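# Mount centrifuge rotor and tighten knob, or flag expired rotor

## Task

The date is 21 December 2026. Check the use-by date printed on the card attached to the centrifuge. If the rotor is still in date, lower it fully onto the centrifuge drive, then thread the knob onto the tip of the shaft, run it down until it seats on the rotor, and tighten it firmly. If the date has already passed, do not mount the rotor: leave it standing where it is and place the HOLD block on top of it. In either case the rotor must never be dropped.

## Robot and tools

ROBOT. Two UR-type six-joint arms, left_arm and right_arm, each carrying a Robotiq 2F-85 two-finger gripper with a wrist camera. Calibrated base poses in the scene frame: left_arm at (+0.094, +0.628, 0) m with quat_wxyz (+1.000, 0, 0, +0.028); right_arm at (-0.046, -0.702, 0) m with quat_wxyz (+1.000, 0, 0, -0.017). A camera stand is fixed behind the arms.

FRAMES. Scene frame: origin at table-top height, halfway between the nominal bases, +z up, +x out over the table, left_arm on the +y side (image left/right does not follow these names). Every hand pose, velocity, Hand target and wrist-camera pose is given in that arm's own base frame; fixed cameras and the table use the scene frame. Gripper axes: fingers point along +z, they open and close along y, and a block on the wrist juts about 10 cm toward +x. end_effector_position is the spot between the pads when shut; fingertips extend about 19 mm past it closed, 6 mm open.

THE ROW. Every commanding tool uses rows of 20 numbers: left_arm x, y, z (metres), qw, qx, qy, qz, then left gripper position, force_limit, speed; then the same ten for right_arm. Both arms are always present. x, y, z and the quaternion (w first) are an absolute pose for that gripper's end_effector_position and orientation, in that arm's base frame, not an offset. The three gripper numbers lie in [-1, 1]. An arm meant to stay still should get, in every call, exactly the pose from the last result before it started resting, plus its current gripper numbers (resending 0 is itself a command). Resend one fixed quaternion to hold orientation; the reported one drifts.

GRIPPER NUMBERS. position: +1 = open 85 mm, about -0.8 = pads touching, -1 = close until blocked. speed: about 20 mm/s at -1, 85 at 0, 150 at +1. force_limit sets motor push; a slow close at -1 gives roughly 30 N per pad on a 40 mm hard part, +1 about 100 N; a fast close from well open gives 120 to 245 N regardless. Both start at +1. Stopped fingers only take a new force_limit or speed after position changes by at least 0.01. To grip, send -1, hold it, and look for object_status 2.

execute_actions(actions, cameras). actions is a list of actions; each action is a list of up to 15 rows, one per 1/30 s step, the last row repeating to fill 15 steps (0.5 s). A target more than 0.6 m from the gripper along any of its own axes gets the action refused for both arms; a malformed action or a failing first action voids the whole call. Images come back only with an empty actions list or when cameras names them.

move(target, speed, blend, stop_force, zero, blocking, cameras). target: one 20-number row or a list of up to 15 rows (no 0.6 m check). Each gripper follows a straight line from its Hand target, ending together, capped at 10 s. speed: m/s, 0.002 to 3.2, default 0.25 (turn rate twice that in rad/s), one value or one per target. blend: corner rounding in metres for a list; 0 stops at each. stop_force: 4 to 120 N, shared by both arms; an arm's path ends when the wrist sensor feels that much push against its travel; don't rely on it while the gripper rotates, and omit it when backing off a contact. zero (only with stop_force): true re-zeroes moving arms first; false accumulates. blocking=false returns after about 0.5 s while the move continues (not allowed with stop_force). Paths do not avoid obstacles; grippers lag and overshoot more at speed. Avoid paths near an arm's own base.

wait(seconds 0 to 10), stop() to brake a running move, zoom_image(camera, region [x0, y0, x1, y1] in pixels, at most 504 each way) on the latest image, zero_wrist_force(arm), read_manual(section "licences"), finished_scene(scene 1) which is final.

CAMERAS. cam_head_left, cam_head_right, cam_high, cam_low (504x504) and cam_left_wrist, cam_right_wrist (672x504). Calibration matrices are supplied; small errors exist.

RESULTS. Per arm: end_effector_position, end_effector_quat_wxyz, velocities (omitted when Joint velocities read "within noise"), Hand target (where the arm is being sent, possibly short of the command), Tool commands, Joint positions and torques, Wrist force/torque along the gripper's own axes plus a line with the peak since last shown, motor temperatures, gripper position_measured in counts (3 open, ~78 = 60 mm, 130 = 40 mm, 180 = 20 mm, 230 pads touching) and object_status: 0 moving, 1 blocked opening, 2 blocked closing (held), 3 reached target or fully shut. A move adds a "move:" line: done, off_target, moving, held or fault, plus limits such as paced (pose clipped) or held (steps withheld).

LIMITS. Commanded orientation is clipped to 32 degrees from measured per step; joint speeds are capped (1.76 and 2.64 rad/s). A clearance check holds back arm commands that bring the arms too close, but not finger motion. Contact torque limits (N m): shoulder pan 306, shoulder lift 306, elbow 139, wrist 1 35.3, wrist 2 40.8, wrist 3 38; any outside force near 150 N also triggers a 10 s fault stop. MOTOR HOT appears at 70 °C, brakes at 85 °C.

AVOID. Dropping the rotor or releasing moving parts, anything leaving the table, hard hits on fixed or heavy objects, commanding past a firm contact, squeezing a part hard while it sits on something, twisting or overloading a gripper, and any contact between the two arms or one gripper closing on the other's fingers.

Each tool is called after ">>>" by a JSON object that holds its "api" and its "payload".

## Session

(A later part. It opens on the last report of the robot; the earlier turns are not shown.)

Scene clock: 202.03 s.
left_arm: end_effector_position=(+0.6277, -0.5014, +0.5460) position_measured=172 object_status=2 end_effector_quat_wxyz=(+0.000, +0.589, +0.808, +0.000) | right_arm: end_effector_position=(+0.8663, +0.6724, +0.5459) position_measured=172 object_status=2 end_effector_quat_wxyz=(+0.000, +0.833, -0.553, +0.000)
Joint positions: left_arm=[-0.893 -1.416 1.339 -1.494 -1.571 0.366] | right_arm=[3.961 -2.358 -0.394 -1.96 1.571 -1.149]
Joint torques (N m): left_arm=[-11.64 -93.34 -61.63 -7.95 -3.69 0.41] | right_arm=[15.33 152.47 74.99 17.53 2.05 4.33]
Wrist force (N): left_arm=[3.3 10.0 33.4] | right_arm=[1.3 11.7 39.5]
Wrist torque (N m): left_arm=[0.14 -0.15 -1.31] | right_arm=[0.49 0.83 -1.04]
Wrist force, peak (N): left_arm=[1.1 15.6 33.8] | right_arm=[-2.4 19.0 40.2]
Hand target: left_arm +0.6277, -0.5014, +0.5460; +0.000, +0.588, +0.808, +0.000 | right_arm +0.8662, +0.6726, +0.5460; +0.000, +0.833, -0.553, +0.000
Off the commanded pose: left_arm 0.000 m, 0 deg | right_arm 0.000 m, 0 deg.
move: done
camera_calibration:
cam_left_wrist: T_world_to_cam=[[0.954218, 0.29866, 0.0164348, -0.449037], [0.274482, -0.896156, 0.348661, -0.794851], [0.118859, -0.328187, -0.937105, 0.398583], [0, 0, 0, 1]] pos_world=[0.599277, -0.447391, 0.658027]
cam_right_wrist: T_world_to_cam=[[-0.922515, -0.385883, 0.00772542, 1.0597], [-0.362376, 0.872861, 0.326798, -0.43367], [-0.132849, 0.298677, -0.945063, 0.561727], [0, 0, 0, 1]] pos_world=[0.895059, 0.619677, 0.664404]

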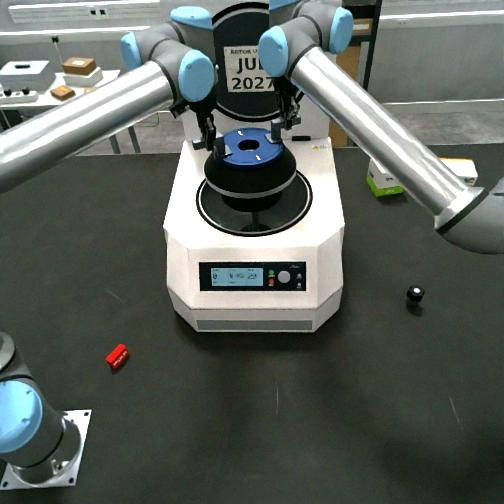

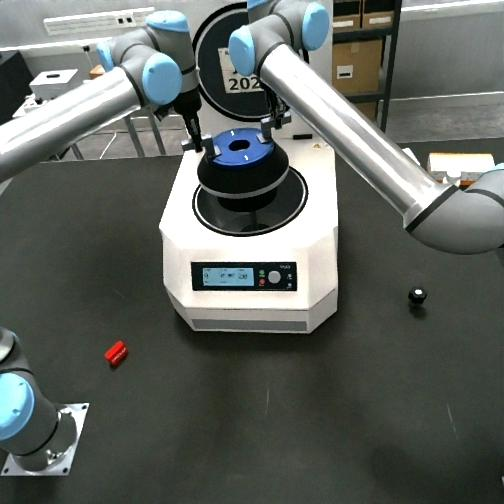

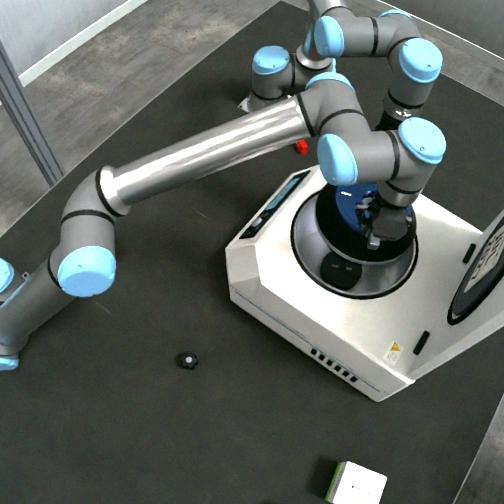

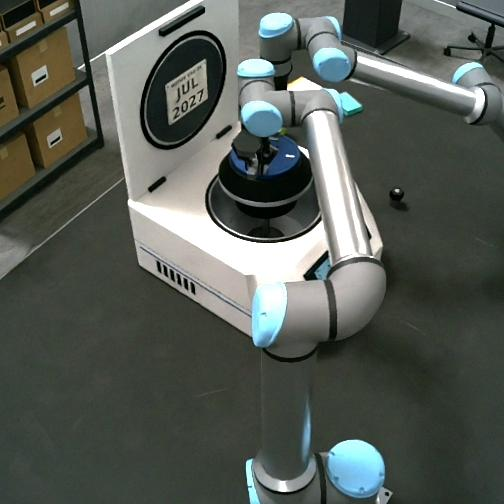

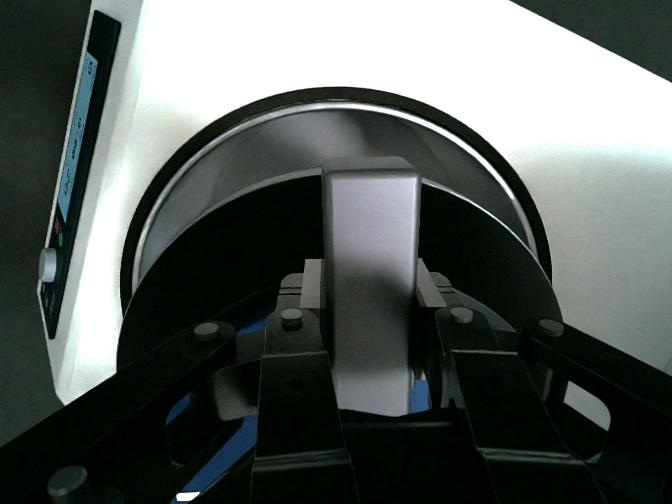

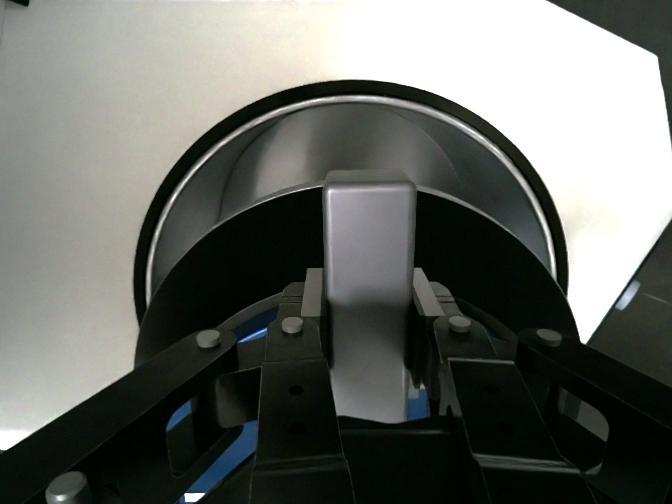

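>>> {"api": "move", "payload": {"target": [0.6277,-0.5014,0.514,0,0.5885,0.8085,0,-1,1,-1,0.8662,0.6726,0.514,0,0.8329,-0.5534,0,-1,1,-1], "speed": 0.05}}

>>> {"api": "move", "payload": {"target": [0.6277,-0.5014,0.490,0,0.5885,0.8085,0,-1,1,-1,0.8662,0.6726,0.490,0,0.8329,-0.5534,0,-1,1,-1], "speed": 0.012, "stop_force": 12, "cameras": ["cam_head_left","cam_head_right","cam_low"]}}

Scene clock: 222.53 s.
left_arm: end_effector_position=(+0.6277, -0.5014, +0.5140) position_measured=172 object_status=2 end_effector_quat_wxyz=(+0.000, +0.588, +0.808, +0.000) | right_arm: end_effector_position=(+0.8662, +0.6726, +0.5142) position_measured=172 object_status=2 end_effector_quat_wxyz=(+0.000, +0.833, -0.553, +0.000)
Joint positions: left_arm=[-0.893 -1.418 1.398 -1.551 -1.571 0.366] | right_arm=[3.961 -2.318 -0.525 -1.869 1.571 -1.149]
Joint torques (N m): left_arm=[-13.02 -92.48 -84.28 -4.72 -4.32 0.48] | right_arm=[9.73 141.16 74.97 7.25 -1.67 3.6]
Wrist force (N): left_arm=[1.5 10.1 33.1] | right_arm=[-0.5 11.5 40.2]
Wrist torque (N m): left_arm=[0.18 -0.27 -1.34] | right_arm=[0.43 0.84 -1.02]
Wrist force, peak (N): left_arm=[1.0 9.6 36.3] | right_arm=[-0.5 11.4 43.5]
Hand target: left_arm +0.6277, -0.5014, +0.5140; +0.000, +0.588, +0.808, +0.000 | right_arm +0.8662, +0.6726, +0.5140; +0.000, +0.833, -0.553, +0.000
Off the commanded pose: left_arm 0.000 m, 0 deg | right_arm 0.000 m, 0 deg.
move: done

Scene clock: 225.67 s.
left_arm: end_effector_position=(+0.6277, -0.5014, +0.4911) position_measured=172 object_status=2 end_effector_quat_wxyz=(+0.000, +0.588, +0.808, +0.000) | right_arm: end_effector_position=(+0.8662, +0.6726, +0.5015) position_measured=172 object_status=2 end_effector_quat_wxyz=(+0.000, +0.833, -0.553, +0.000)
Joint positions: left_arm=[-0.893 -1.419 1.438 -1.591 -1.571 0.366] | right_arm=[3.961 -2.307 -0.567 -1.838 1.571 -1.149]
Joint torques (N m): left_arm=[-12.44 -85.92 -74.36 -1.97 -3.22 1.46] | right_arm=[6.96 173.2 90.8 12.67 -2.62 3.45]
Wrist force (N): left_arm=[1.2 14.8 20.7] | right_arm=[-1.4 16.4 52.8]
Wrist torque (N m): left_arm=[0.24 -1.76 -2.01] | right_arm=[0.47 2.13 -1.43]
Wrist force, peak (N): left_arm=[4.0 10.1 34.1] | right_arm=[-2.1 15.8 54.4]
Hand target: left_arm +0.6277, -0.5014, +0.4911; +0.000, +0.588, +0.808, +0.000 | right_arm +0.8662, +0.6726, +0.5016; +0.000, +0.833, -0.553, +0.000
Off the commanded pose: left_arm 0.001 m, 0 deg | right_arm 0.012 m, 0 deg.
move: contact (left_arm, right_arm)
Images, in order (width x height): cam_head_left 504x504, cam_head_right 504x504, cam_low 504x504.

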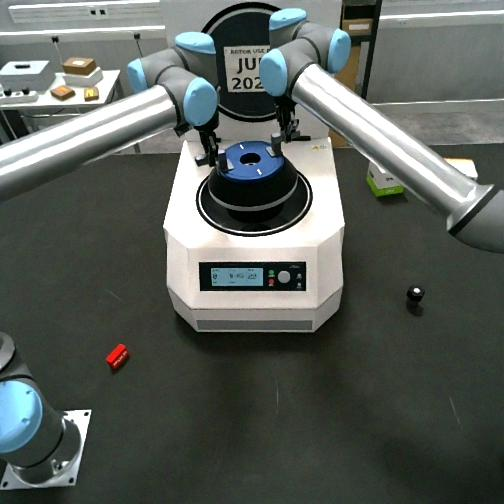

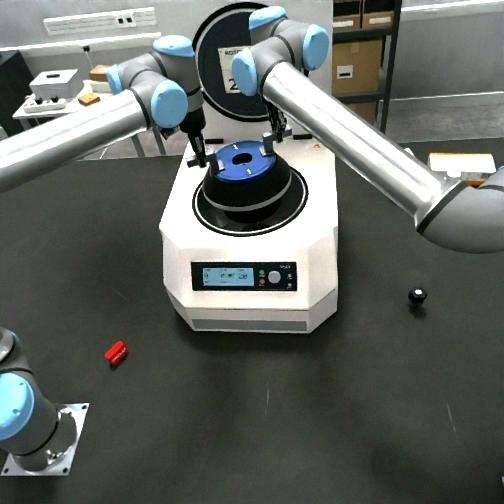

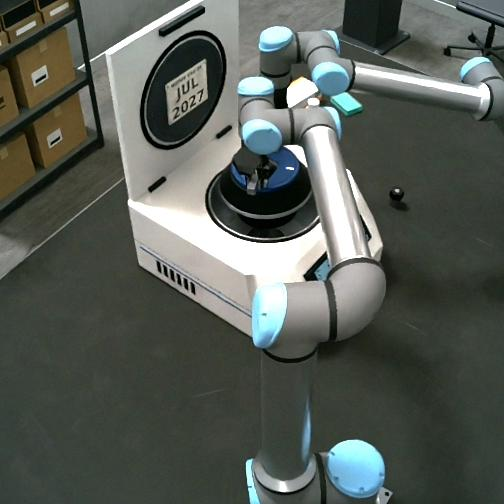

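>>> {"api": "move", "payload": {"target": [0.6277,-0.5014,0.5015,0,0.5885,0.8085,0,-1,1,-1,0.8662,0.6726,0.5015,0,0.8329,-0.5534,0,-1,1,-1], "speed": 0.02}}

>>> {"api": "move", "payload": {"target": [0.6277,-0.5014,0.488,0,0.5885,0.8085,0,-1,1,-1,0.8662,0.6726,0.488,0,0.8329,-0.5534,0,-1,1,-1], "speed": 0.015, "stop_force": 25, "cameras": ["cam_head_left","cam_low"]}}

Scene clock: 228.70 s.
left_arm: end_effector_position=(+0.6277, -0.5014, +0.5017) position_measured=172 object_status=2 end_effector_quat_wxyz=(+0.000, +0.588, +0.808, +0.000) | right_arm: end_effector_position=(+0.8662, +0.6726, +0.5018) position_measured=172 object_status=2 end_effector_quat_wxyz=(+0.000, +0.833, -0.553, +0.000)
Joint positions: left_arm=[-0.893 -1.419 1.42 -1.572 -1.571 0.366] | right_arm=[3.961 -2.307 -0.567 -1.838 1.571 -1.149]
Joint torques (N m): left_arm=[-14.96 -88.24 -68.86 -11.78 -2.98 1.22] | right_arm=[7.59 149.98 68.38 11.15 -2.49 3.51]
Wrist force (N): left_arm=[-2.2 8.0 41.9] | right_arm=[4.2 11.4 25.7]
Wrist torque (N m): left_arm=[0.03 0.01 -1.21] | right_arm=[0.03 0.08 -0.86]
Wrist force, peak (N): left_arm=[-2.6 8.6 42.9] | right_arm=[-1.5 16.5 53.4]
Hand target: left_arm +0.6277, -0.5014, +0.5015; +0.000, +0.588, +0.808, +0.000 | right_arm +0.8662, +0.6726, +0.5015; +0.000, +0.833, -0.553, +0.000
Off the commanded pose: left_arm 0.000 m, 0 deg | right_arm 0.000 m, 0 deg.
move: done

Scene clock: 231.00 s.
left_arm: end_effector_position=(+0.6277, -0.5014, +0.4880) position_measured=172 object_status=2 end_effector_quat_wxyz=(+0.000, +0.588, +0.808, +0.000) | right_arm: end_effector_position=(+0.8662, +0.6726, +0.5002) position_measured=172 object_status=2 end_effector_quat_wxyz=(+0.000, +0.833, -0.553, +0.000)
Joint positions: left_arm=[-0.893 -1.418 1.443 -1.596 -1.571 0.366] | right_arm=[3.961 -2.306 -0.572 -1.834 1.571 -1.149]
Joint torques (N m): left_arm=[-4.76 -59.27 -73.56 -2.31 -0.54 2.27] | right_arm=[10.77 187.92 88.32 13.93 -2.88 3.99]
Wrist force (N): left_arm=[3.1 14.0 19.5] | right_arm=[-1.1 15.9 55.5]
Wrist torque (N m): left_arm=[0.23 -1.93 -1.96] | right_arm=[0.35 2.00 -1.30]
Wrist force, peak (N): left_arm=[-2.4 8.0 42.3] | right_arm=[-2.3 16.4 55.8]
Hand target: left_arm +0.6277, -0.5014, +0.4880; +0.000, +0.588, +0.808, +0.000 | right_arm +0.8662, +0.6726, +0.5002; +0.000, +0.833, -0.553, +0.000
Off the commanded pose: left_arm 0.000 m, 0 deg | right_arm 0.012 m, 0 deg.
move: contact (right_arm)
Images, in order (width x height): cam_head_left 504x504, cam_low 504x504.

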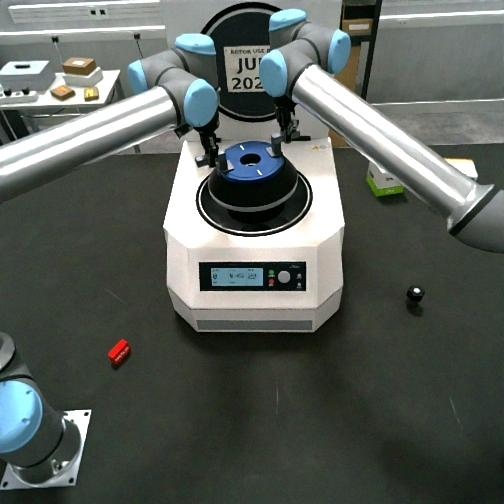

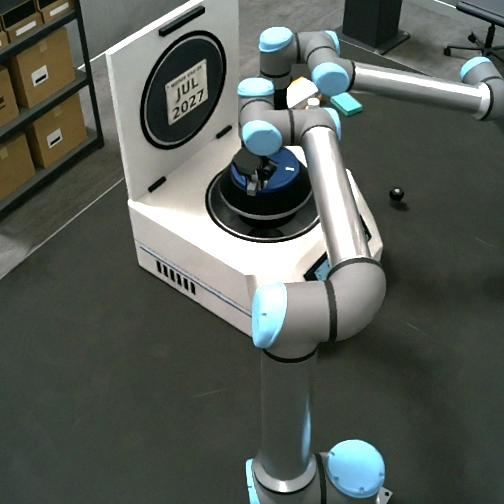

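>>> {"api": "move", "payload": {"target": [0.6277,-0.5014,0.4995,0,0.5885,0.8085,0,-1,1,-1,0.8662,0.6726,0.5005,0,0.8329,-0.5534,0,-1,1,-1], "speed": 0.03}}

>>> {"api": "move", "payload": {"target": [0.6277,-0.5014,0.4955,0,0.5885,0.8085,0,-1,1,-1,0.8662,0.6726,0.4965,0,0.8329,-0.5534,0,-1,1,-1], "speed": 0.02}}

>>> {"api": "move", "payload": {"target": [0.6277,-0.5014,0.4915,0,0.5885,0.8085,0,-1,1,-1,0.8662,0.6726,0.4925,0,0.8329,-0.5534,0,-1,1,-1], "speed": 0.02}}

Scene clock: 239.30 s.
left_arm: end_effector_position=(+0.6277, -0.5014, +0.4996) position_measured=172 object_status=2 end_effector_quat_wxyz=(+0.000, +0.588, +0.808, +0.000) | right_arm: end_effector_position=(+0.8662, +0.6726, +0.5008) position_measured=172 object_status=2 end_effector_quat_wxyz=(+0.000, +0.833, -0.553, +0.000)
Joint positions: left_arm=[-0.893 -1.419 1.423 -1.576 -1.571 0.366] | right_arm=[3.961 -2.307 -0.57 -1.836 1.571 -1.149]
Joint torques (N m): left_arm=[-4.87 -103.1 -67.36 -12.02 -0.94 2.93] | right_arm=[9.61 120.85 62.91 6.42 -2.63 3.21]
Wrist force (N): left_arm=[-3.3 8.0 44.9] | right_arm=[5.3 11.4 24.1]
Wrist torque (N m): left_arm=[0.10 -0.09 -1.21] | right_arm=[-0.07 -0.10 -0.88]
Wrist force, peak (N): left_arm=[-3.3 8.0 44.9] | right_arm=[-1.6 15.8 56.4]
Hand target: left_arm +0.6277, -0.5014, +0.4995; +0.000, +0.588, +0.808, +0.000 | right_arm +0.8662, +0.6726, +0.5005; +0.000, +0.833, -0.553, +0.000
Off the commanded pose: left_arm 0.000 m, 0 deg | right_arm 0.000 m, 0 deg.
move: done

Scene clock: 240.00 s.
left_arm: end_effector_position=(+0.6277, -0.5014, +0.4954) position_measured=172 object_status=2 end_effector_quat_wxyz=(+0.000, +0.588, +0.808, +0.000) | right_arm: end_effector_position=(+0.8662, +0.6726, +0.4967) position_measured=172 object_status=2 end_effector_quat_wxyz=(+0.000, +0.833, -0.553, +0.000)
Joint positions: left_arm=[-0.893 -1.419 1.431 -1.583 -1.571 0.366] | right_arm=[3.961 -2.303 -0.583 -1.826 1.571 -1.149]
Joint torques (N m): left_arm=[-3.55 -98.73 -70.15 0.54 -0.89 3.03] | right_arm=[7.37 69.61 29.47 6.55 -2.72 3.53]
Wrist force (N): left_arm=[-34.5 10.1 45.6] | right_arm=[9.0 16.1 -34.8]
Wrist torque (N m): left_arm=[0.30 -0.22 -1.78] | right_arm=[-0.95 0.09 -1.28]
Wrist force, peak (N): left_arm=[-34.9 10.2 46.7] | right_arm=[9.0 16.1 -34.8]
Hand target: left_arm +0.6277, -0.5014, +0.4955; +0.000, +0.588, +0.808, +0.000 | right_arm +0.8662, +0.6726, +0.4965; +0.000, +0.833, -0.553, +0.000
Off the commanded pose: left_arm 0.000 m, 0 deg | right_arm 0.000 m, 0 deg.
move: done

Scene clock: 240.70 s.
left_arm: end_effector_position=(+0.6277, -0.5014, +0.4914) position_measured=172 object_status=2 end_effector_quat_wxyz=(+0.000, +0.589, +0.808, +0.000) | right_arm: end_effector_position=(+0.8662, +0.6726, +0.4923) position_measured=172 object_status=2 end_effector_quat_wxyz=(+0.000, +0.833, -0.553, +0.000)
Joint positions: left_arm=[-0.893 -1.418 1.438 -1.59 -1.571 0.366] | right_arm=[3.961 -2.301 -0.595 -1.816 1.571 -1.149]
Joint torques (N m): left_arm=[0.28 -115.65 -84.02 -2.21 -1.14 3.14] | right_arm=[3.89 107.56 49.31 11.94 -2.62 3.73]
Wrist force (N): left_arm=[-33.7 13.9 63.8] | right_arm=[9.9 20.2 -10.7]
Wrist torque (N m): left_arm=[0.28 -0.27 -1.87] | right_arm=[-0.74 0.09 -1.97]
Wrist force, peak (N): left_arm=[-40.0 12.1 72.6] | right_arm=[9.0 16.3 -37.8]
Hand target: left_arm +0.6277, -0.5014, +0.4915; +0.000, +0.588, +0.808, +0.000 | right_arm +0.8662, +0.6726, +0.4925; +0.000, +0.833, -0.553, +0.000
Off the commanded pose: left_arm 0.000 m, 0 deg | right_arm 0.000 m, 0 deg.
move: done

>>> {"api": "move", "payload": {"target": [0.6283,-0.5033,0.4920,0,0.5885,0.8085,0,-1,1,-1,0.8670,0.6708,0.4925,0,0.8329,-0.5534,0,-1,1,-1], "speed": 0.02}}

>>> {"api": "move", "payload": {"target": [0.6283,-0.5033,0.4885,0,0.5885,0.8085,0,-1,1,-1,0.8670,0.6708,0.489,0,0.8329,-0.5534,0,-1,1,-1], "speed": 0.02, "cameras": ["cam_head_left","cam_low"]}}

Scene clock: 247.00 s.
left_arm: end_effector_position=(+0.6283, -0.5033, +0.4921) position_measured=172 object_status=2 end_effector_quat_wxyz=(+0.000, +0.588, +0.809, +0.000) | right_arm: end_effector_position=(+0.8670, +0.6708, +0.4923) position_measured=172 object_status=2 end_effector_quat_wxyz=(+0.000, +0.833, -0.553, +0.000)
Joint positions: left_arm=[-0.893 -1.416 1.433 -1.588 -1.571 0.365] | right_arm=[3.96 -2.299 -0.597 -1.816 1.571 -1.151]
Joint torques (N m): left_arm=[-15.88 -91.36 -88.3 -6 -0.48 0.48] | right_arm=[-1.86 141.2 55.78 17.65 -2.48 0.24]
Wrist force (N): left_arm=[-9.3 9.2 52.2] | right_arm=[7.5 17.5 17.1]
Wrist torque (N m): left_arm=[0.72 0.08 -1.33] | right_arm=[-0.59 -0.21 -1.40]
Wrist force, peak (N): left_arm=[-34.8 13.6 75.3] | right_arm=[7.5 17.5 17.1]
Hand target: left_arm +0.6283, -0.5033, +0.4920; +0.000, +0.588, +0.808, +0.000 | right_arm +0.8670, +0.6708, +0.4925; +0.000, +0.833, -0.553, +0.000
Off the commanded pose: left_arm 0.000 m, 0 deg | right_arm 0.000 m, 0 deg.
move: done

Scene clock: 247.70 s.
left_arm: end_effector_position=(+0.6283, -0.5033, +0.4884) position_measured=172 object_status=2 end_effector_quat_wxyz=(+0.000, +0.588, +0.809, +0.000) | right_arm: end_effector_position=(+0.8670, +0.6708, +0.4889) position_measured=172 object_status=2 end_effector_quat_wxyz=(+0.000, +0.833, -0.553, +0.000)
Joint positions: left_arm=[-0.893 -1.416 1.44 -1.595 -1.571 0.365] | right_arm=[3.96 -2.297 -0.608 -1.807 1.571 -1.151]
Joint torques (N m): left_arm=[-15.27 -90.06 -78.45 -8.15 -0.19 1.25] | right_arm=[7.23 135.75 61.98 13.13 -2.73 2.15]
Wrist force (N): left_arm=[-12.8 9.4 49.9] | right_arm=[5.6 15.1 14.0]
Wrist torque (N m): left_arm=[0.47 0.04 -1.21] | right_arm=[-0.28 -0.10 -1.34]
Wrist force, peak (N): left_arm=[-9.4 8.8 52.0] | right_arm=[7.6 17.6 17.3]
Hand target: left_arm +0.6283, -0.5033, +0.4885; +0.000, +0.588, +0.808, +0.000 | right_arm +0.8670, +0.6708, +0.4890; +0.000, +0.833, -0.553, +0.000
Off the commanded pose: left_arm 0.000 m, 0 deg | right_arm 0.000 m, 0 deg.
move: done
Images, in order (width x height): cam_head_left 504x504, cam_low 504x504.

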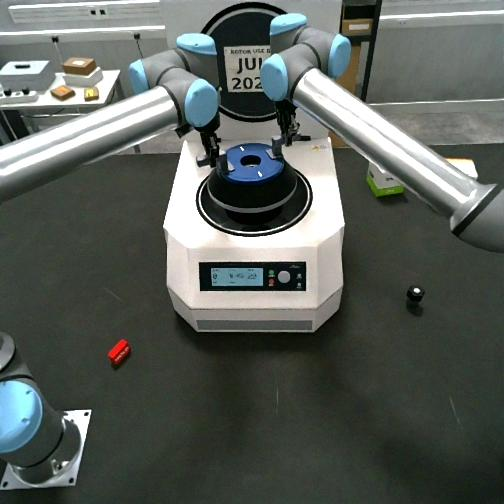

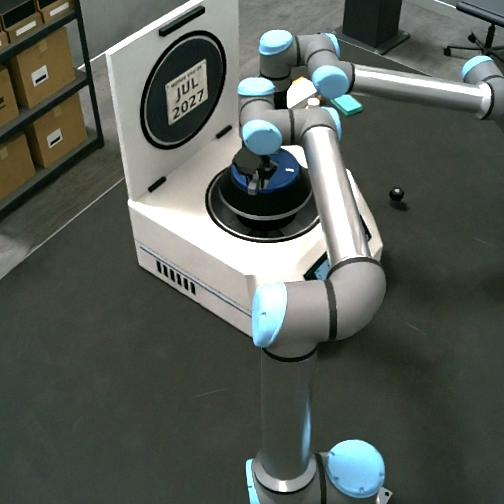

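>>> {"api": "move", "payload": {"target": [0.6285,-0.5041,0.486,0,0.5885,0.8085,0,-1,1,-1,0.8673,0.6701,0.4863,0,0.8329,-0.5534,0,-1,1,-1], "speed": 0.02}}

>>> {"api": "move", "payload": {"target": [0.6285,-0.5041,0.470,0,0.5885,0.8085,0,-1,1,-1,0.8673,0.6701,0.470,0,0.8329,-0.5534,0,-1,1,-1], "speed": 0.03}}

Scene clock: 250.07 s.
left_arm: end_effector_position=(+0.6285, -0.5041, +0.4860) position_measured=172 object_status=2 end_effector_quat_wxyz=(+0.000, +0.588, +0.808, +0.000) | right_arm: end_effector_position=(+0.8673, +0.6701, +0.4861) position_measured=172 object_status=2 end_effector_quat_wxyz=(+0.000, +0.833, -0.553, +0.000)
Joint positions: left_arm=[-0.894 -1.414 1.442 -1.599 -1.571 0.365] | right_arm=[3.959 -2.295 -0.617 -1.801 1.571 -1.151]
Joint torques (N m): left_arm=[-14.07 -85.93 -72.49 -12.1 -0.32 -0.03] | right_arm=[-7.19 146.96 66.46 14.22 -2.45 -0.04]
Wrist force (N): left_arm=[-5.2 7.2 46.5] | right_arm=[5.3 13.7 21.8]
Wrist torque (N m): left_arm=[0.65 0.15 -0.98] | right_arm=[-0.17 -0.27 -1.14]
Wrist force, peak (N): left_arm=[-10.7 9.4 53.4] | right_arm=[5.3 13.7 21.8]
Hand target: left_arm +0.6285, -0.5041, +0.4860; +0.000, +0.588, +0.808, +0.000 | right_arm +0.8673, +0.6701, +0.4863; +0.000, +0.833, -0.553, +0.000
Off the commanded pose: left_arm 0.000 m, 0 deg | right_arm 0.000 m, 0 deg.
move: done

Scene clock: 250.90 s.
left_arm: end_effector_position=(+0.6284, -0.5041, +0.4696) position_measured=172 object_status=2 end_effector_quat_wxyz=(+0.000, +0.589, +0.808, +0.000) | right_arm: end_effector_position=(+0.8673, +0.6701, +0.4701) position_measured=172 object_status=2 end_effector_quat_wxyz=(+0.000, +0.833, -0.553, +0.000)
Joint positions: left_arm=[-0.894 -1.413 1.469 -1.627 -1.571 0.365] | right_arm=[3.959 -2.285 -0.662 -1.765 1.571 -1.151]
Joint torques (N m): left_arm=[8.1 -136.69 -105.73 0.35 -0.29 1.01] | right_arm=[-3.37 81.13 52.03 6.24 -1.98 0.65]
Wrist force (N): left_arm=[-43.6 13.8 77.9] | right_arm=[9.6 20.5 -10.2]
Wrist torque (N m): left_arm=[0.37 -0.18 -1.86] | right_arm=[-0.81 -0.04 -1.94]
Wrist force, peak (N): left_arm=[-43.6 13.8 77.9] | right_arm=[9.4 16.9 -33.0]
Hand target: left_arm +0.6285, -0.5041, +0.4700; +0.000, +0.588, +0.808, +0.000 | right_arm +0.8673, +0.6701, +0.4700; +0.000, +0.833, -0.553, +0.000
Off the commanded pose: left_arm 0.000 m, 0 deg | right_arm 0.000 m, 0 deg.
move: done

>>> {"api": "move", "payload": {"target": [0.6291,-0.5060,0.470,0,0.5885,0.8085,0,-1,1,-1,0.8681,0.6683,0.470,0,0.8329,-0.5534,0,-1,1,-1], "speed": 0.02, "cameras": ["cam_head_left","cam_head_right","cam_low"]}}

>>> {"api": "zoom_image", "payload": {"camera": "cam_head_left", "region": [190, 120, 320, 240]}}

>>> {"api": "zoom_image", "payload": {"camera": "cam_low", "region": [200, 120, 340, 260]}}

Scene clock: 254.70 s.
left_arm: end_effector_position=(+0.6291, -0.5060, +0.4702) position_measured=172 object_status=2 end_effector_quat_wxyz=(+0.000, +0.588, +0.809, +0.000) | right_arm: end_effector_position=(+0.8681, +0.6683, +0.4698) position_measured=172 object_status=2 end_effector_quat_wxyz=(+0.000, +0.833, -0.553, +0.000)
Joint positions: left_arm=[-0.895 -1.411 1.466 -1.626 -1.571 0.364] | right_arm=[3.957 -2.284 -0.664 -1.764 1.571 -1.153]
Joint torques (N m): left_arm=[-17.02 -90.52 -87.82 -5.72 0.1 0.52] | right_arm=[-4.62 137.49 54.09 17.05 -2.46 0.24]
Wrist force (N): left_arm=[-10.6 9.7 51.5] | right_arm=[7.2 18.1 11.7]
Wrist torque (N m): left_arm=[0.78 0.20 -1.31] | right_arm=[-0.60 -0.20 -1.64]
Wrist force, peak (N): left_arm=[-49.6 16.1 90.5] | right_arm=[11.0 21.4 -10.4]
Hand target: left_arm +0.6291, -0.5060, +0.4700; +0.000, +0.588, +0.808, +0.000 | right_arm +0.8681, +0.6683, +0.4700; +0.000, +0.833, -0.553, +0.000
Off the commanded pose: left_arm 0.000 m, 0 deg | right_arm 0.000 m, 0 deg.
move: done
Images, in order (width x height): cam_head_left 504x504, cam_head_right 504x504, cam_low 504x504.

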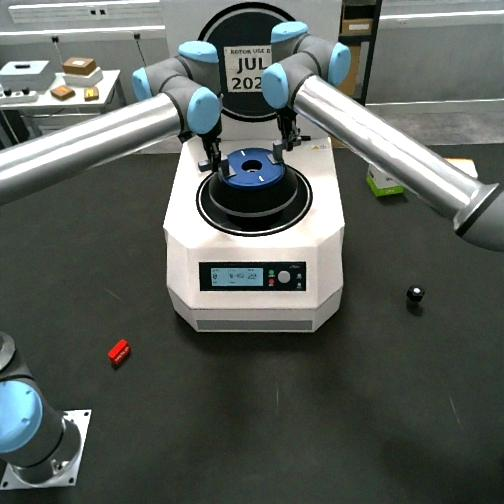

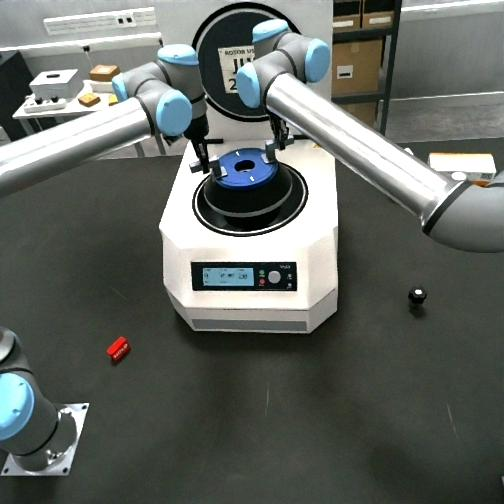

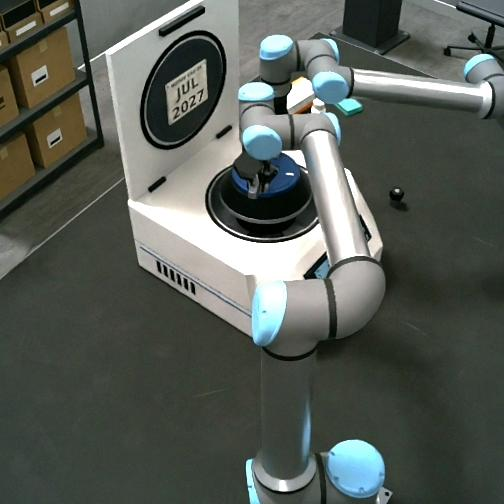

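Scaled by 3.877 from the camera's 504x504 image, which has a finer 720x720 frame.

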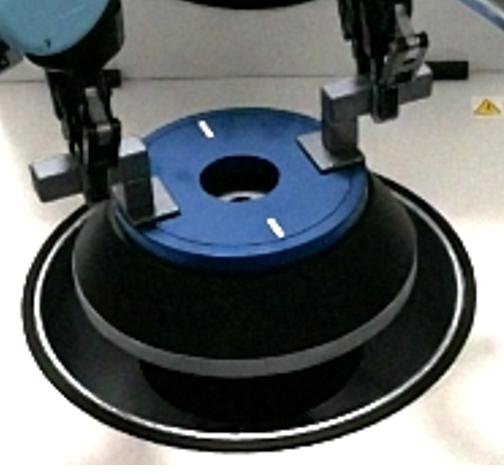

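Scaled by 3.600 from the camera's 504x504 image, which has a finer 720x720 frame.

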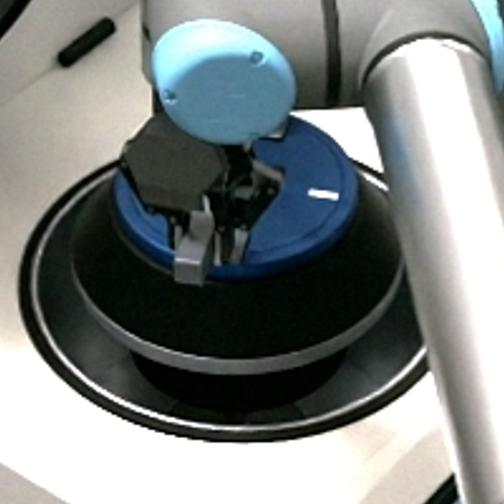

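>>> {"api": "move", "payload": {"target": [0.6285,-0.5041,0.4688,0,0.5885,0.8085,0,-1,1,-1,0.8673,0.6701,0.4718,0,0.8329,-0.5534,0,-1,1,-1], "speed": 0.02}}

>>> {"api": "move", "payload": {"target": [0.6279,-0.5022,0.4675,0,0.5885,0.8085,0,-1,1,-1,0.8665,0.6719,0.4730,0,0.8329,-0.5534,0,-1,1,-1], "speed": 0.02, "cameras": ["cam_head_left","cam_head_right","cam_low"]}}

>>> {"api": "zoom_image", "payload": {"camera": "cam_head_left", "region": [190, 120, 320, 240]}}

Scene clock: 263.17 s.
left_arm: end_effector_position=(+0.6285, -0.5041, +0.4688) position_measured=172 object_status=2 end_effector_quat_wxyz=(+0.000, +0.589, +0.808, +0.000) | right_arm: end_effector_position=(+0.8673, +0.6701, +0.4718) position_measured=172 object_status=2 end_effector_quat_wxyz=(+0.000, +0.833, -0.553, +0.000)
Joint positions: left_arm=[-0.894 -1.413 1.471 -1.629 -1.571 0.365] | right_arm=[3.959 -2.286 -0.657 -1.769 1.571 -1.151]
Joint torques (N m): left_arm=[2.37 -100.91 -75.69 -12 0.94 3.23] | right_arm=[12.32 134.48 71.13 9.93 -1.71 4.57]
Wrist force (N): left_arm=[-3.8 8.2 45.4] | right_arm=[6.0 16.9 31.7]
Wrist torque (N m): left_arm=[1.01 -0.35 -1.18] | right_arm=[-0.18 0.42 -1.74]
Wrist force, peak (N): left_arm=[-10.3 9.6 51.1] | right_arm=[5.6 16.6 32.3]
Hand target: left_arm +0.6285, -0.5041, +0.4688; +0.000, +0.588, +0.808, +0.000 | right_arm +0.8673, +0.6701, +0.4718; +0.000, +0.833, -0.553, +0.000
Off the commanded pose: left_arm 0.000 m, 0 deg | right_arm 0.000 m, 0 deg.
move: done

Scene clock: 263.87 s.
left_arm: end_effector_position=(+0.6279, -0.5022, +0.4675) position_measured=172 object_status=2 end_effector_quat_wxyz=(+0.000, +0.588, +0.808, +0.000) | right_arm: end_effector_position=(+0.8665, +0.6719, +0.4730) position_measured=172 object_status=2 end_effector_quat_wxyz=(+0.000, +0.833, -0.553, +0.000)
Joint positions: left_arm=[-0.893 -1.416 1.477 -1.632 -1.571 0.365] | right_arm=[3.961 -2.288 -0.652 -1.773 1.571 -1.15]
Joint torques (N m): left_arm=[1.71 -97.43 -72.83 -9.14 0.77 3.93] | right_arm=[9.94 138.94 74.1 10.06 -1.73 4.76]
Wrist force (N): left_arm=[-6.8 9.7 44.0] | right_arm=[4.8 16.8 35.4]
Wrist torque (N m): left_arm=[0.88 -0.86 -1.40] | right_arm=[-0.08 0.90 -1.83]
Wrist force, peak (N): left_arm=[-4.2 8.8 46.2] | right_arm=[4.8 16.8 35.4]
Hand target: left_arm +0.6279, -0.5022, +0.4675; +0.000, +0.588, +0.808, +0.000 | right_arm +0.8665, +0.6719, +0.4730; +0.000, +0.833, -0.553, +0.000
Off the commanded pose: left_arm 0.000 m, 0 deg | right_arm 0.000 m, 0 deg.
move: done
Images, in order (width x height): cam_head_left 504x504, cam_head_right 504x504, cam_low 504x504.

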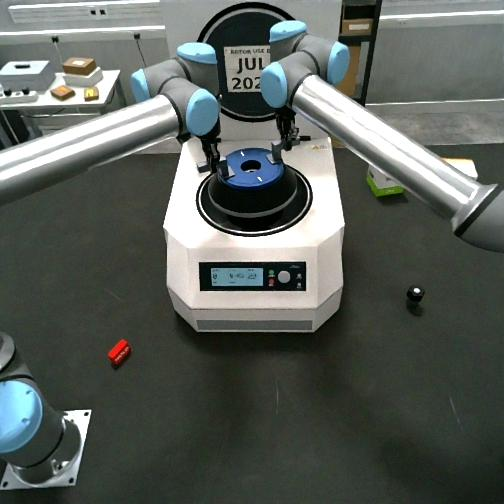

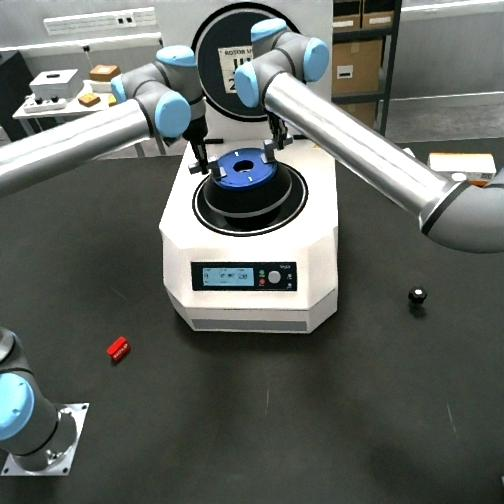

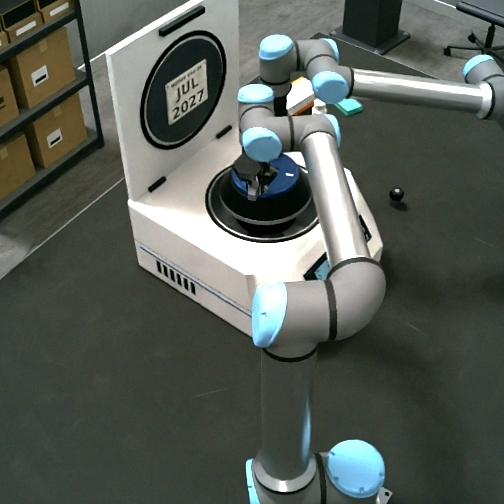

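Scaled by 3.877 from the camera's 504x504 image, which has a finer 720x720 frame.

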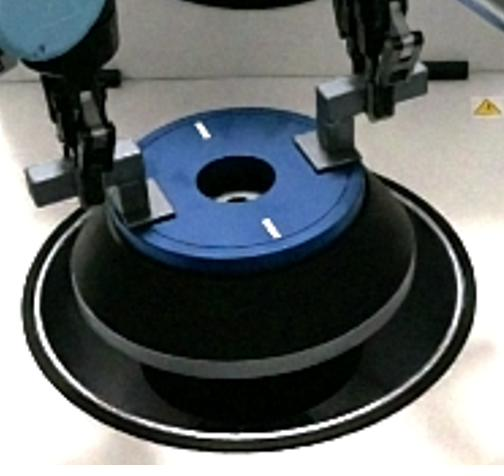

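>>> {"api": "move", "payload": {"target": [0.6278,-0.5019,0.4525,0,0.5885,0.8085,0,-1,1,-1,0.8664,0.6722,0.4575,0,0.8329,-0.5534,0,-1,1,-1], "speed": 0.03}}

>>> {"api": "move", "payload": {"target": [0.6278,-0.5019,0.4375,0,0.5885,0.8085,0,-1,1,-1,0.8664,0.6722,0.4425,0,0.8329,-0.5534,0,-1,1,-1], "speed": 0.03}}

Scene clock: 266.60 s.
left_arm: end_effector_position=(+0.6277, -0.5019, +0.4522) position_measured=172 object_status=2 end_effector_quat_wxyz=(+0.000, +0.589, +0.808, +0.000) | right_arm: end_effector_position=(+0.8664, +0.6722, +0.4576) position_measured=172 object_status=2 end_effector_quat_wxyz=(+0.000, +0.833, -0.553, +0.000) end_effector_velocity=(-0.001, +0.000, +0.001) end_effector_angular_velocity=(-0.002, +0.001, +0.001)
Joint positions: left_arm=[-0.893 -1.414 1.501 -1.658 -1.571 0.366] | right_arm=[3.961 -2.281 -0.692 -1.739 1.571 -1.149]
Joint velocities: left_arm=[within noise] | right_arm=[0.001 0 0.002 -0.005 -0.001 0]
Joint torques (N m): left_arm=[10.01 -101.93 -94.78 -0.93 1.1 4.29] | right_arm=[18.78 113.95 73.4 8.24 -1.69 5.85]
Wrist force (N): left_arm=[-24.7 10.3 54.4] | right_arm=[6.0 19.7 19.9]
Wrist torque (N m): left_arm=[1.05 -0.79 -1.62] | right_arm=[-0.52 0.84 -2.04]
Wrist force, peak (N): left_arm=[-24.7 10.3 54.4] | right_arm=[4.8 17.3 35.3]
Hand target: left_arm +0.6278, -0.5019, +0.4525; +0.000, +0.588, +0.808, +0.000 | right_arm +0.8664, +0.6722, +0.4575; +0.000, +0.833, -0.553, +0.000
Off the commanded pose: left_arm 0.000 m, 0 deg | right_arm 0.000 m, 0 deg.
move: done

Scene clock: 267.40 s.
left_arm: end_effector_position=(+0.6278, -0.5018, +0.4378) position_measured=172 object_status=2 end_effector_quat_wxyz=(+0.000, +0.588, +0.809, +0.000) | right_arm: end_effector_position=(+0.8664, +0.6722, +0.4428) position_measured=172 object_status=2 end_effector_quat_wxyz=(+0.000, +0.833, -0.553, +0.000) end_effector_velocity=(-0.001, -0.001, +0.001) end_effector_angular_velocity=(-0.003, +0.003, -0.001)
Joint positions: left_arm=[-0.893 -1.412 1.525 -1.683 -1.571 0.366] | right_arm=[3.961 -2.275 -0.728 -1.709 1.571 -1.149]
Joint velocities: left_arm=[within noise] | right_arm=[0 0 0.002 -0.005 0 0.001]
Joint torques (N m): left_arm=[8.48 -4.65 -20.96 0.5 0.94 4.08] | right_arm=[18.17 48 43.41 8.33 -1.51 5.38]
Wrist force (N): left_arm=[6.0 -5.8 -48.1] | right_arm=[18.9 44.4 -34.9]
Wrist torque (N m): left_arm=[0.75 -0.49 -2.07] | right_arm=[-0.71 0.45 -2.49]
Wrist force, peak (N): left_arm=[-25.3 10.2 56.4] | right_arm=[19.3 42.3 -41.8]
Hand target: left_arm +0.6278, -0.5019, +0.4375; +0.000, +0.588, +0.808, +0.000 | right_arm +0.8664, +0.6722, +0.4425; +0.000, +0.833, -0.553, +0.000
Off the commanded pose: left_arm 0.000 m, 0 deg | right_arm 0.000 m, 0 deg.
move: done

>>> {"api": "move", "payload": {"target": [[0.6278,-0.5019,0.4435,0,0.5885,0.8085,0,-1,1,-1,0.8664,0.6722,0.4485,0,0.8329,-0.5534,0,-1,1,-1],[0.6258,-0.5018,0.4435,0,0.5885,0.8085,0,-1,1,-1,0.8644,0.6722,0.4485,0,0.8329,-0.5534,0,-1,1,-1]], "speed": 0.03, "cameras": ["cam_head_left","cam_head_right","cam_low","cam_high"]}}

>>> {"api": "zoom_image", "payload": {"camera": "cam_head_left", "region": [200, 130, 300, 230]}}

>>> {"api": "zoom_image", "payload": {"camera": "cam_low", "region": [200, 130, 330, 260]}}

>>> {"api": "zoom_image", "payload": {"camera": "cam_high", "region": [280, 170, 430, 310]}}

Scene clock: 272.00 s.
left_arm: end_effector_position=(+0.6258, -0.5018, +0.4436) position_measured=172 object_status=2 end_effector_quat_wxyz=(+0.000, +0.588, +0.809, +0.000) | right_arm: end_effector_position=(+0.8643, +0.6723, +0.4487) position_measured=172 object_status=2 end_effector_quat_wxyz=(+0.000, +0.833, -0.553, +0.000)
Joint positions: left_arm=[-0.895 -1.416 1.519 -1.674 -1.571 0.364] | right_arm=[3.962 -2.273 -0.721 -1.718 1.571 -1.148]
Joint torques (N m): left_arm=[8.66 -106.13 -85.31 0.5 1.22 3.03] | right_arm=[-2.99 106.85 72.54 11.81 -0.99 3.21]
Wrist force (N): left_arm=[-38.7 18.1 67.9] | right_arm=[5.8 19.4 17.1]
Wrist torque (N m): left_arm=[-0.16 -0.73 -1.74] | right_arm=[0.32 0.79 -2.60]
Wrist force, peak (N): left_arm=[-53.0 4.7 104.8] | right_arm=[21.0 46.4 -45.5]
Hand target: left_arm +0.6258, -0.5018, +0.4435; +0.000, +0.588, +0.808, +0.000 | right_arm +0.8644, +0.6722, +0.4485; +0.000, +0.833, -0.553, +0.000
Off the commanded pose: left_arm 0.000 m, 0 deg | right_arm 0.000 m, 0 deg.
move: done
Images, in order (width x height): cam_head_left 504x504, cam_head_right 504x504, cam_high 504x504, cam_low 504x504.

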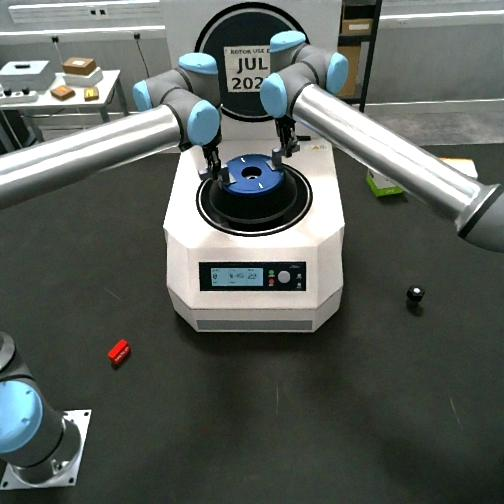

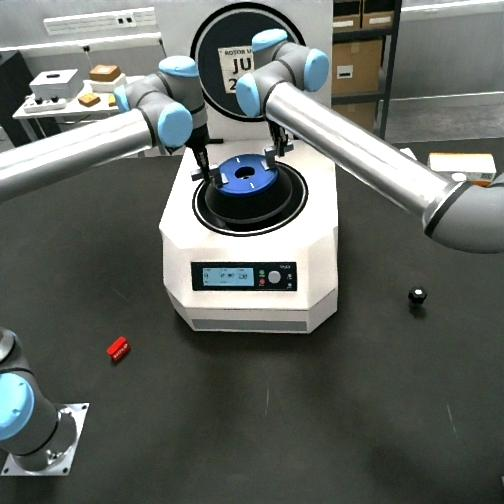

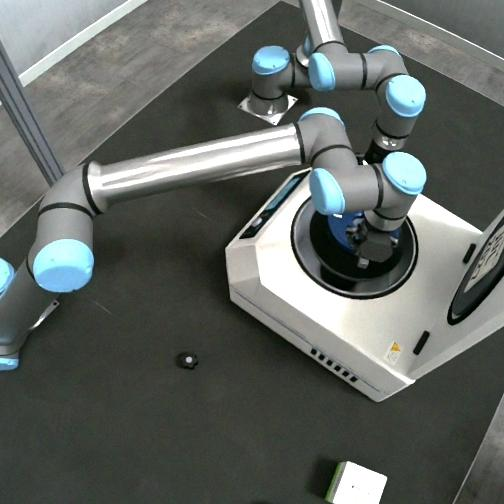

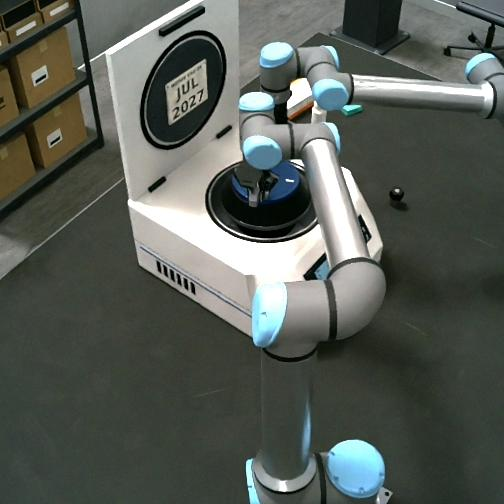

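Scaled by 5.040 from the camera's 504x504 image, which has a finer 720x720 frame.

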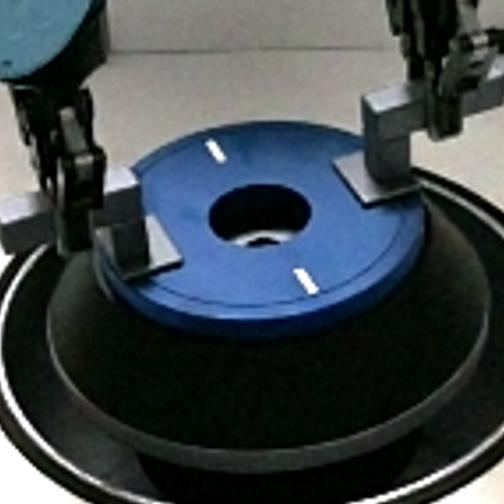

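Scaled by 3.877 from the camera's 504x504 image, which has a finer 720x720 frame.

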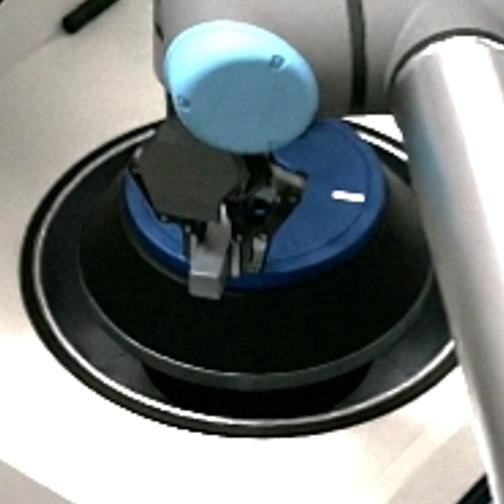

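Scaled by 3.360 from the camera's 504x504 image, which has a finer 720x720 frame.

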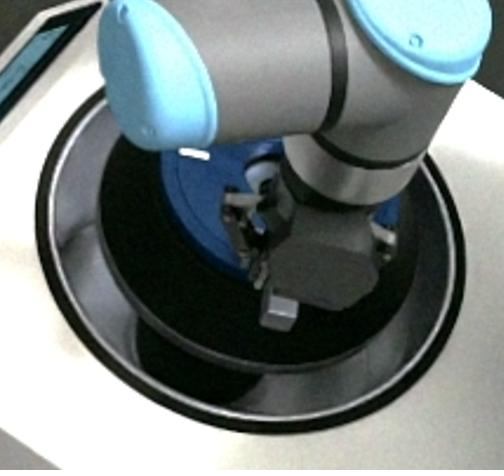

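>>> {"api": "move", "payload": {"target": [0.6258,-0.5018,0.4415,0,0.5885,0.8085,0,-1,1,-1,0.8644,0.6722,0.4510,0,0.8329,-0.5534,0,-1,1,-1], "speed": 0.03}}

Scene clock: 291.30 s.
left_arm: end_effector_position=(+0.6258, -0.5018, +0.4417) position_measured=172 object_status=2 end_effector_quat_wxyz=(+0.000, +0.588, +0.809, +0.000) | right_arm: end_effector_position=(+0.8644, +0.6722, +0.4506) position_measured=172 object_status=2 end_effector_quat_wxyz=(+0.000, +0.833, -0.553, +0.000)
Joint positions: left_arm=[-0.895 -1.416 1.521 -1.677 -1.571 0.364] | right_arm=[3.962 -2.275 -0.715 -1.724 1.571 -1.148]
Joint torques (N m): left_arm=[-0.4 -51.39 -40.7 -7.92 -1.09 3.51] | right_arm=[-9.35 174.92 95.34 12.75 -1.27 0.39]
Wrist force (N): left_arm=[2.7 5.9 7.1] | right_arm=[-0.8 18.3 59.5]
Wrist torque (N m): left_arm=[0.61 -1.18 -0.99] | right_arm=[1.22 1.41 -1.81]
Wrist force, peak (N): left_arm=[-38.5 17.8 67.3] | right_arm=[-1.1 18.7 60.0]
Hand target: left_arm +0.6258, -0.5018, +0.4415; +0.000, +0.588, +0.808, +0.000 | right_arm +0.8644, +0.6722, +0.4510; +0.000, +0.833, -0.553, +0.000
Off the commanded pose: left_arm 0.000 m, 0 deg | right_arm 0.000 m, 0 deg.
move: done

>>> {"api": "move", "payload": {"target": [0.6258,-0.5018,0.4335,0,0.5885,0.8085,0,-1,1,-1,0.8644,0.6722,0.4430,0,0.8329,-0.5534,0,-1,1,-1], "speed": 0.02}}

Scene clock: 293.47 s.
left_arm: end_effector_position=(+0.6262, -0.5023, +0.4402) position_measured=172 object_status=2 end_effector_quat_wxyz=(+0.001, +0.588, +0.809, +0.000) end_effector_velocity=(+0.002, -0.002, -0.003) end_effector_angular_velocity=(-0.002, -0.002, +0.000) | right_arm: end_effector_position=(+0.8644, +0.6722, +0.4455) position_measured=172 object_status=2 end_effector_quat_wxyz=(+0.000, +0.833, -0.553, +0.000)
Joint positions: left_arm=[-0.895 -1.415 1.524 -1.682 -1.571 0.364] | right_arm=[3.962 -2.272 -0.728 -1.712 1.571 -1.148]
Joint velocities: left_arm=[0 0.003 0.002 -0.008 0 0] | right_arm=[within noise]
Joint torques (N m): left_arm=[-0.86 -83.67 -56.07 -2.19 0.56 0.23] | right_arm=[-4.03 109.37 63.3 7.65 -0.93 0.21]
Wrist force (N): left_arm=[-23.8 13.9 39.5] | right_arm=[3.9 19.9 8.5]
Wrist torque (N m): left_arm=[0.31 -0.68 -1.55] | right_arm=[0.19 0.78 -2.36]
Wrist force, peak (N): left_arm=[49.2 -10.0 -130.1] | right_arm=[-0.5 19.9 71.9]
Hand target: left_arm +0.6262, -0.5023, +0.4402; +0.001, +0.588, +0.809, +0.000 | right_arm +0.8644, +0.6722, +0.4454; +0.000, +0.833, -0.553, +0.000
Tool commands: left_gripper/position=-1.0 left_gripper/force_limit=+1.0 left_gripper/speed=-1.0 right_gripper/position=-1.0 right_gripper/force_limit=+1.0 right_gripper/speed=-1.0
Off the commanded pose: left_arm 0.007 m, 0 deg | right_arm 0.003 m, 0 deg.
FORCE FAULT: contact force on the left arm reached its limit, and that arm stopped. The contact can be on any part of that arm, not only on its tool. That arm's remaining commands of this call were not run. That arm is still stopped at the end of this call. That arm stays stopped for about 10 more seconds. Until then a move that you send moves the other arm only, and its call returns only when the move has ended. Once the stop has ended, the next robot result says so. If the stop ends while you think or write, that arm runs what you send next. While its stop runs, that arm takes no new command, but its gripper still runs the gripper command that each later call begins with. Until it ends, the stop uses up actions while you think or wait. An arm that is not stopped still takes commands.
move: fault (left_arm)


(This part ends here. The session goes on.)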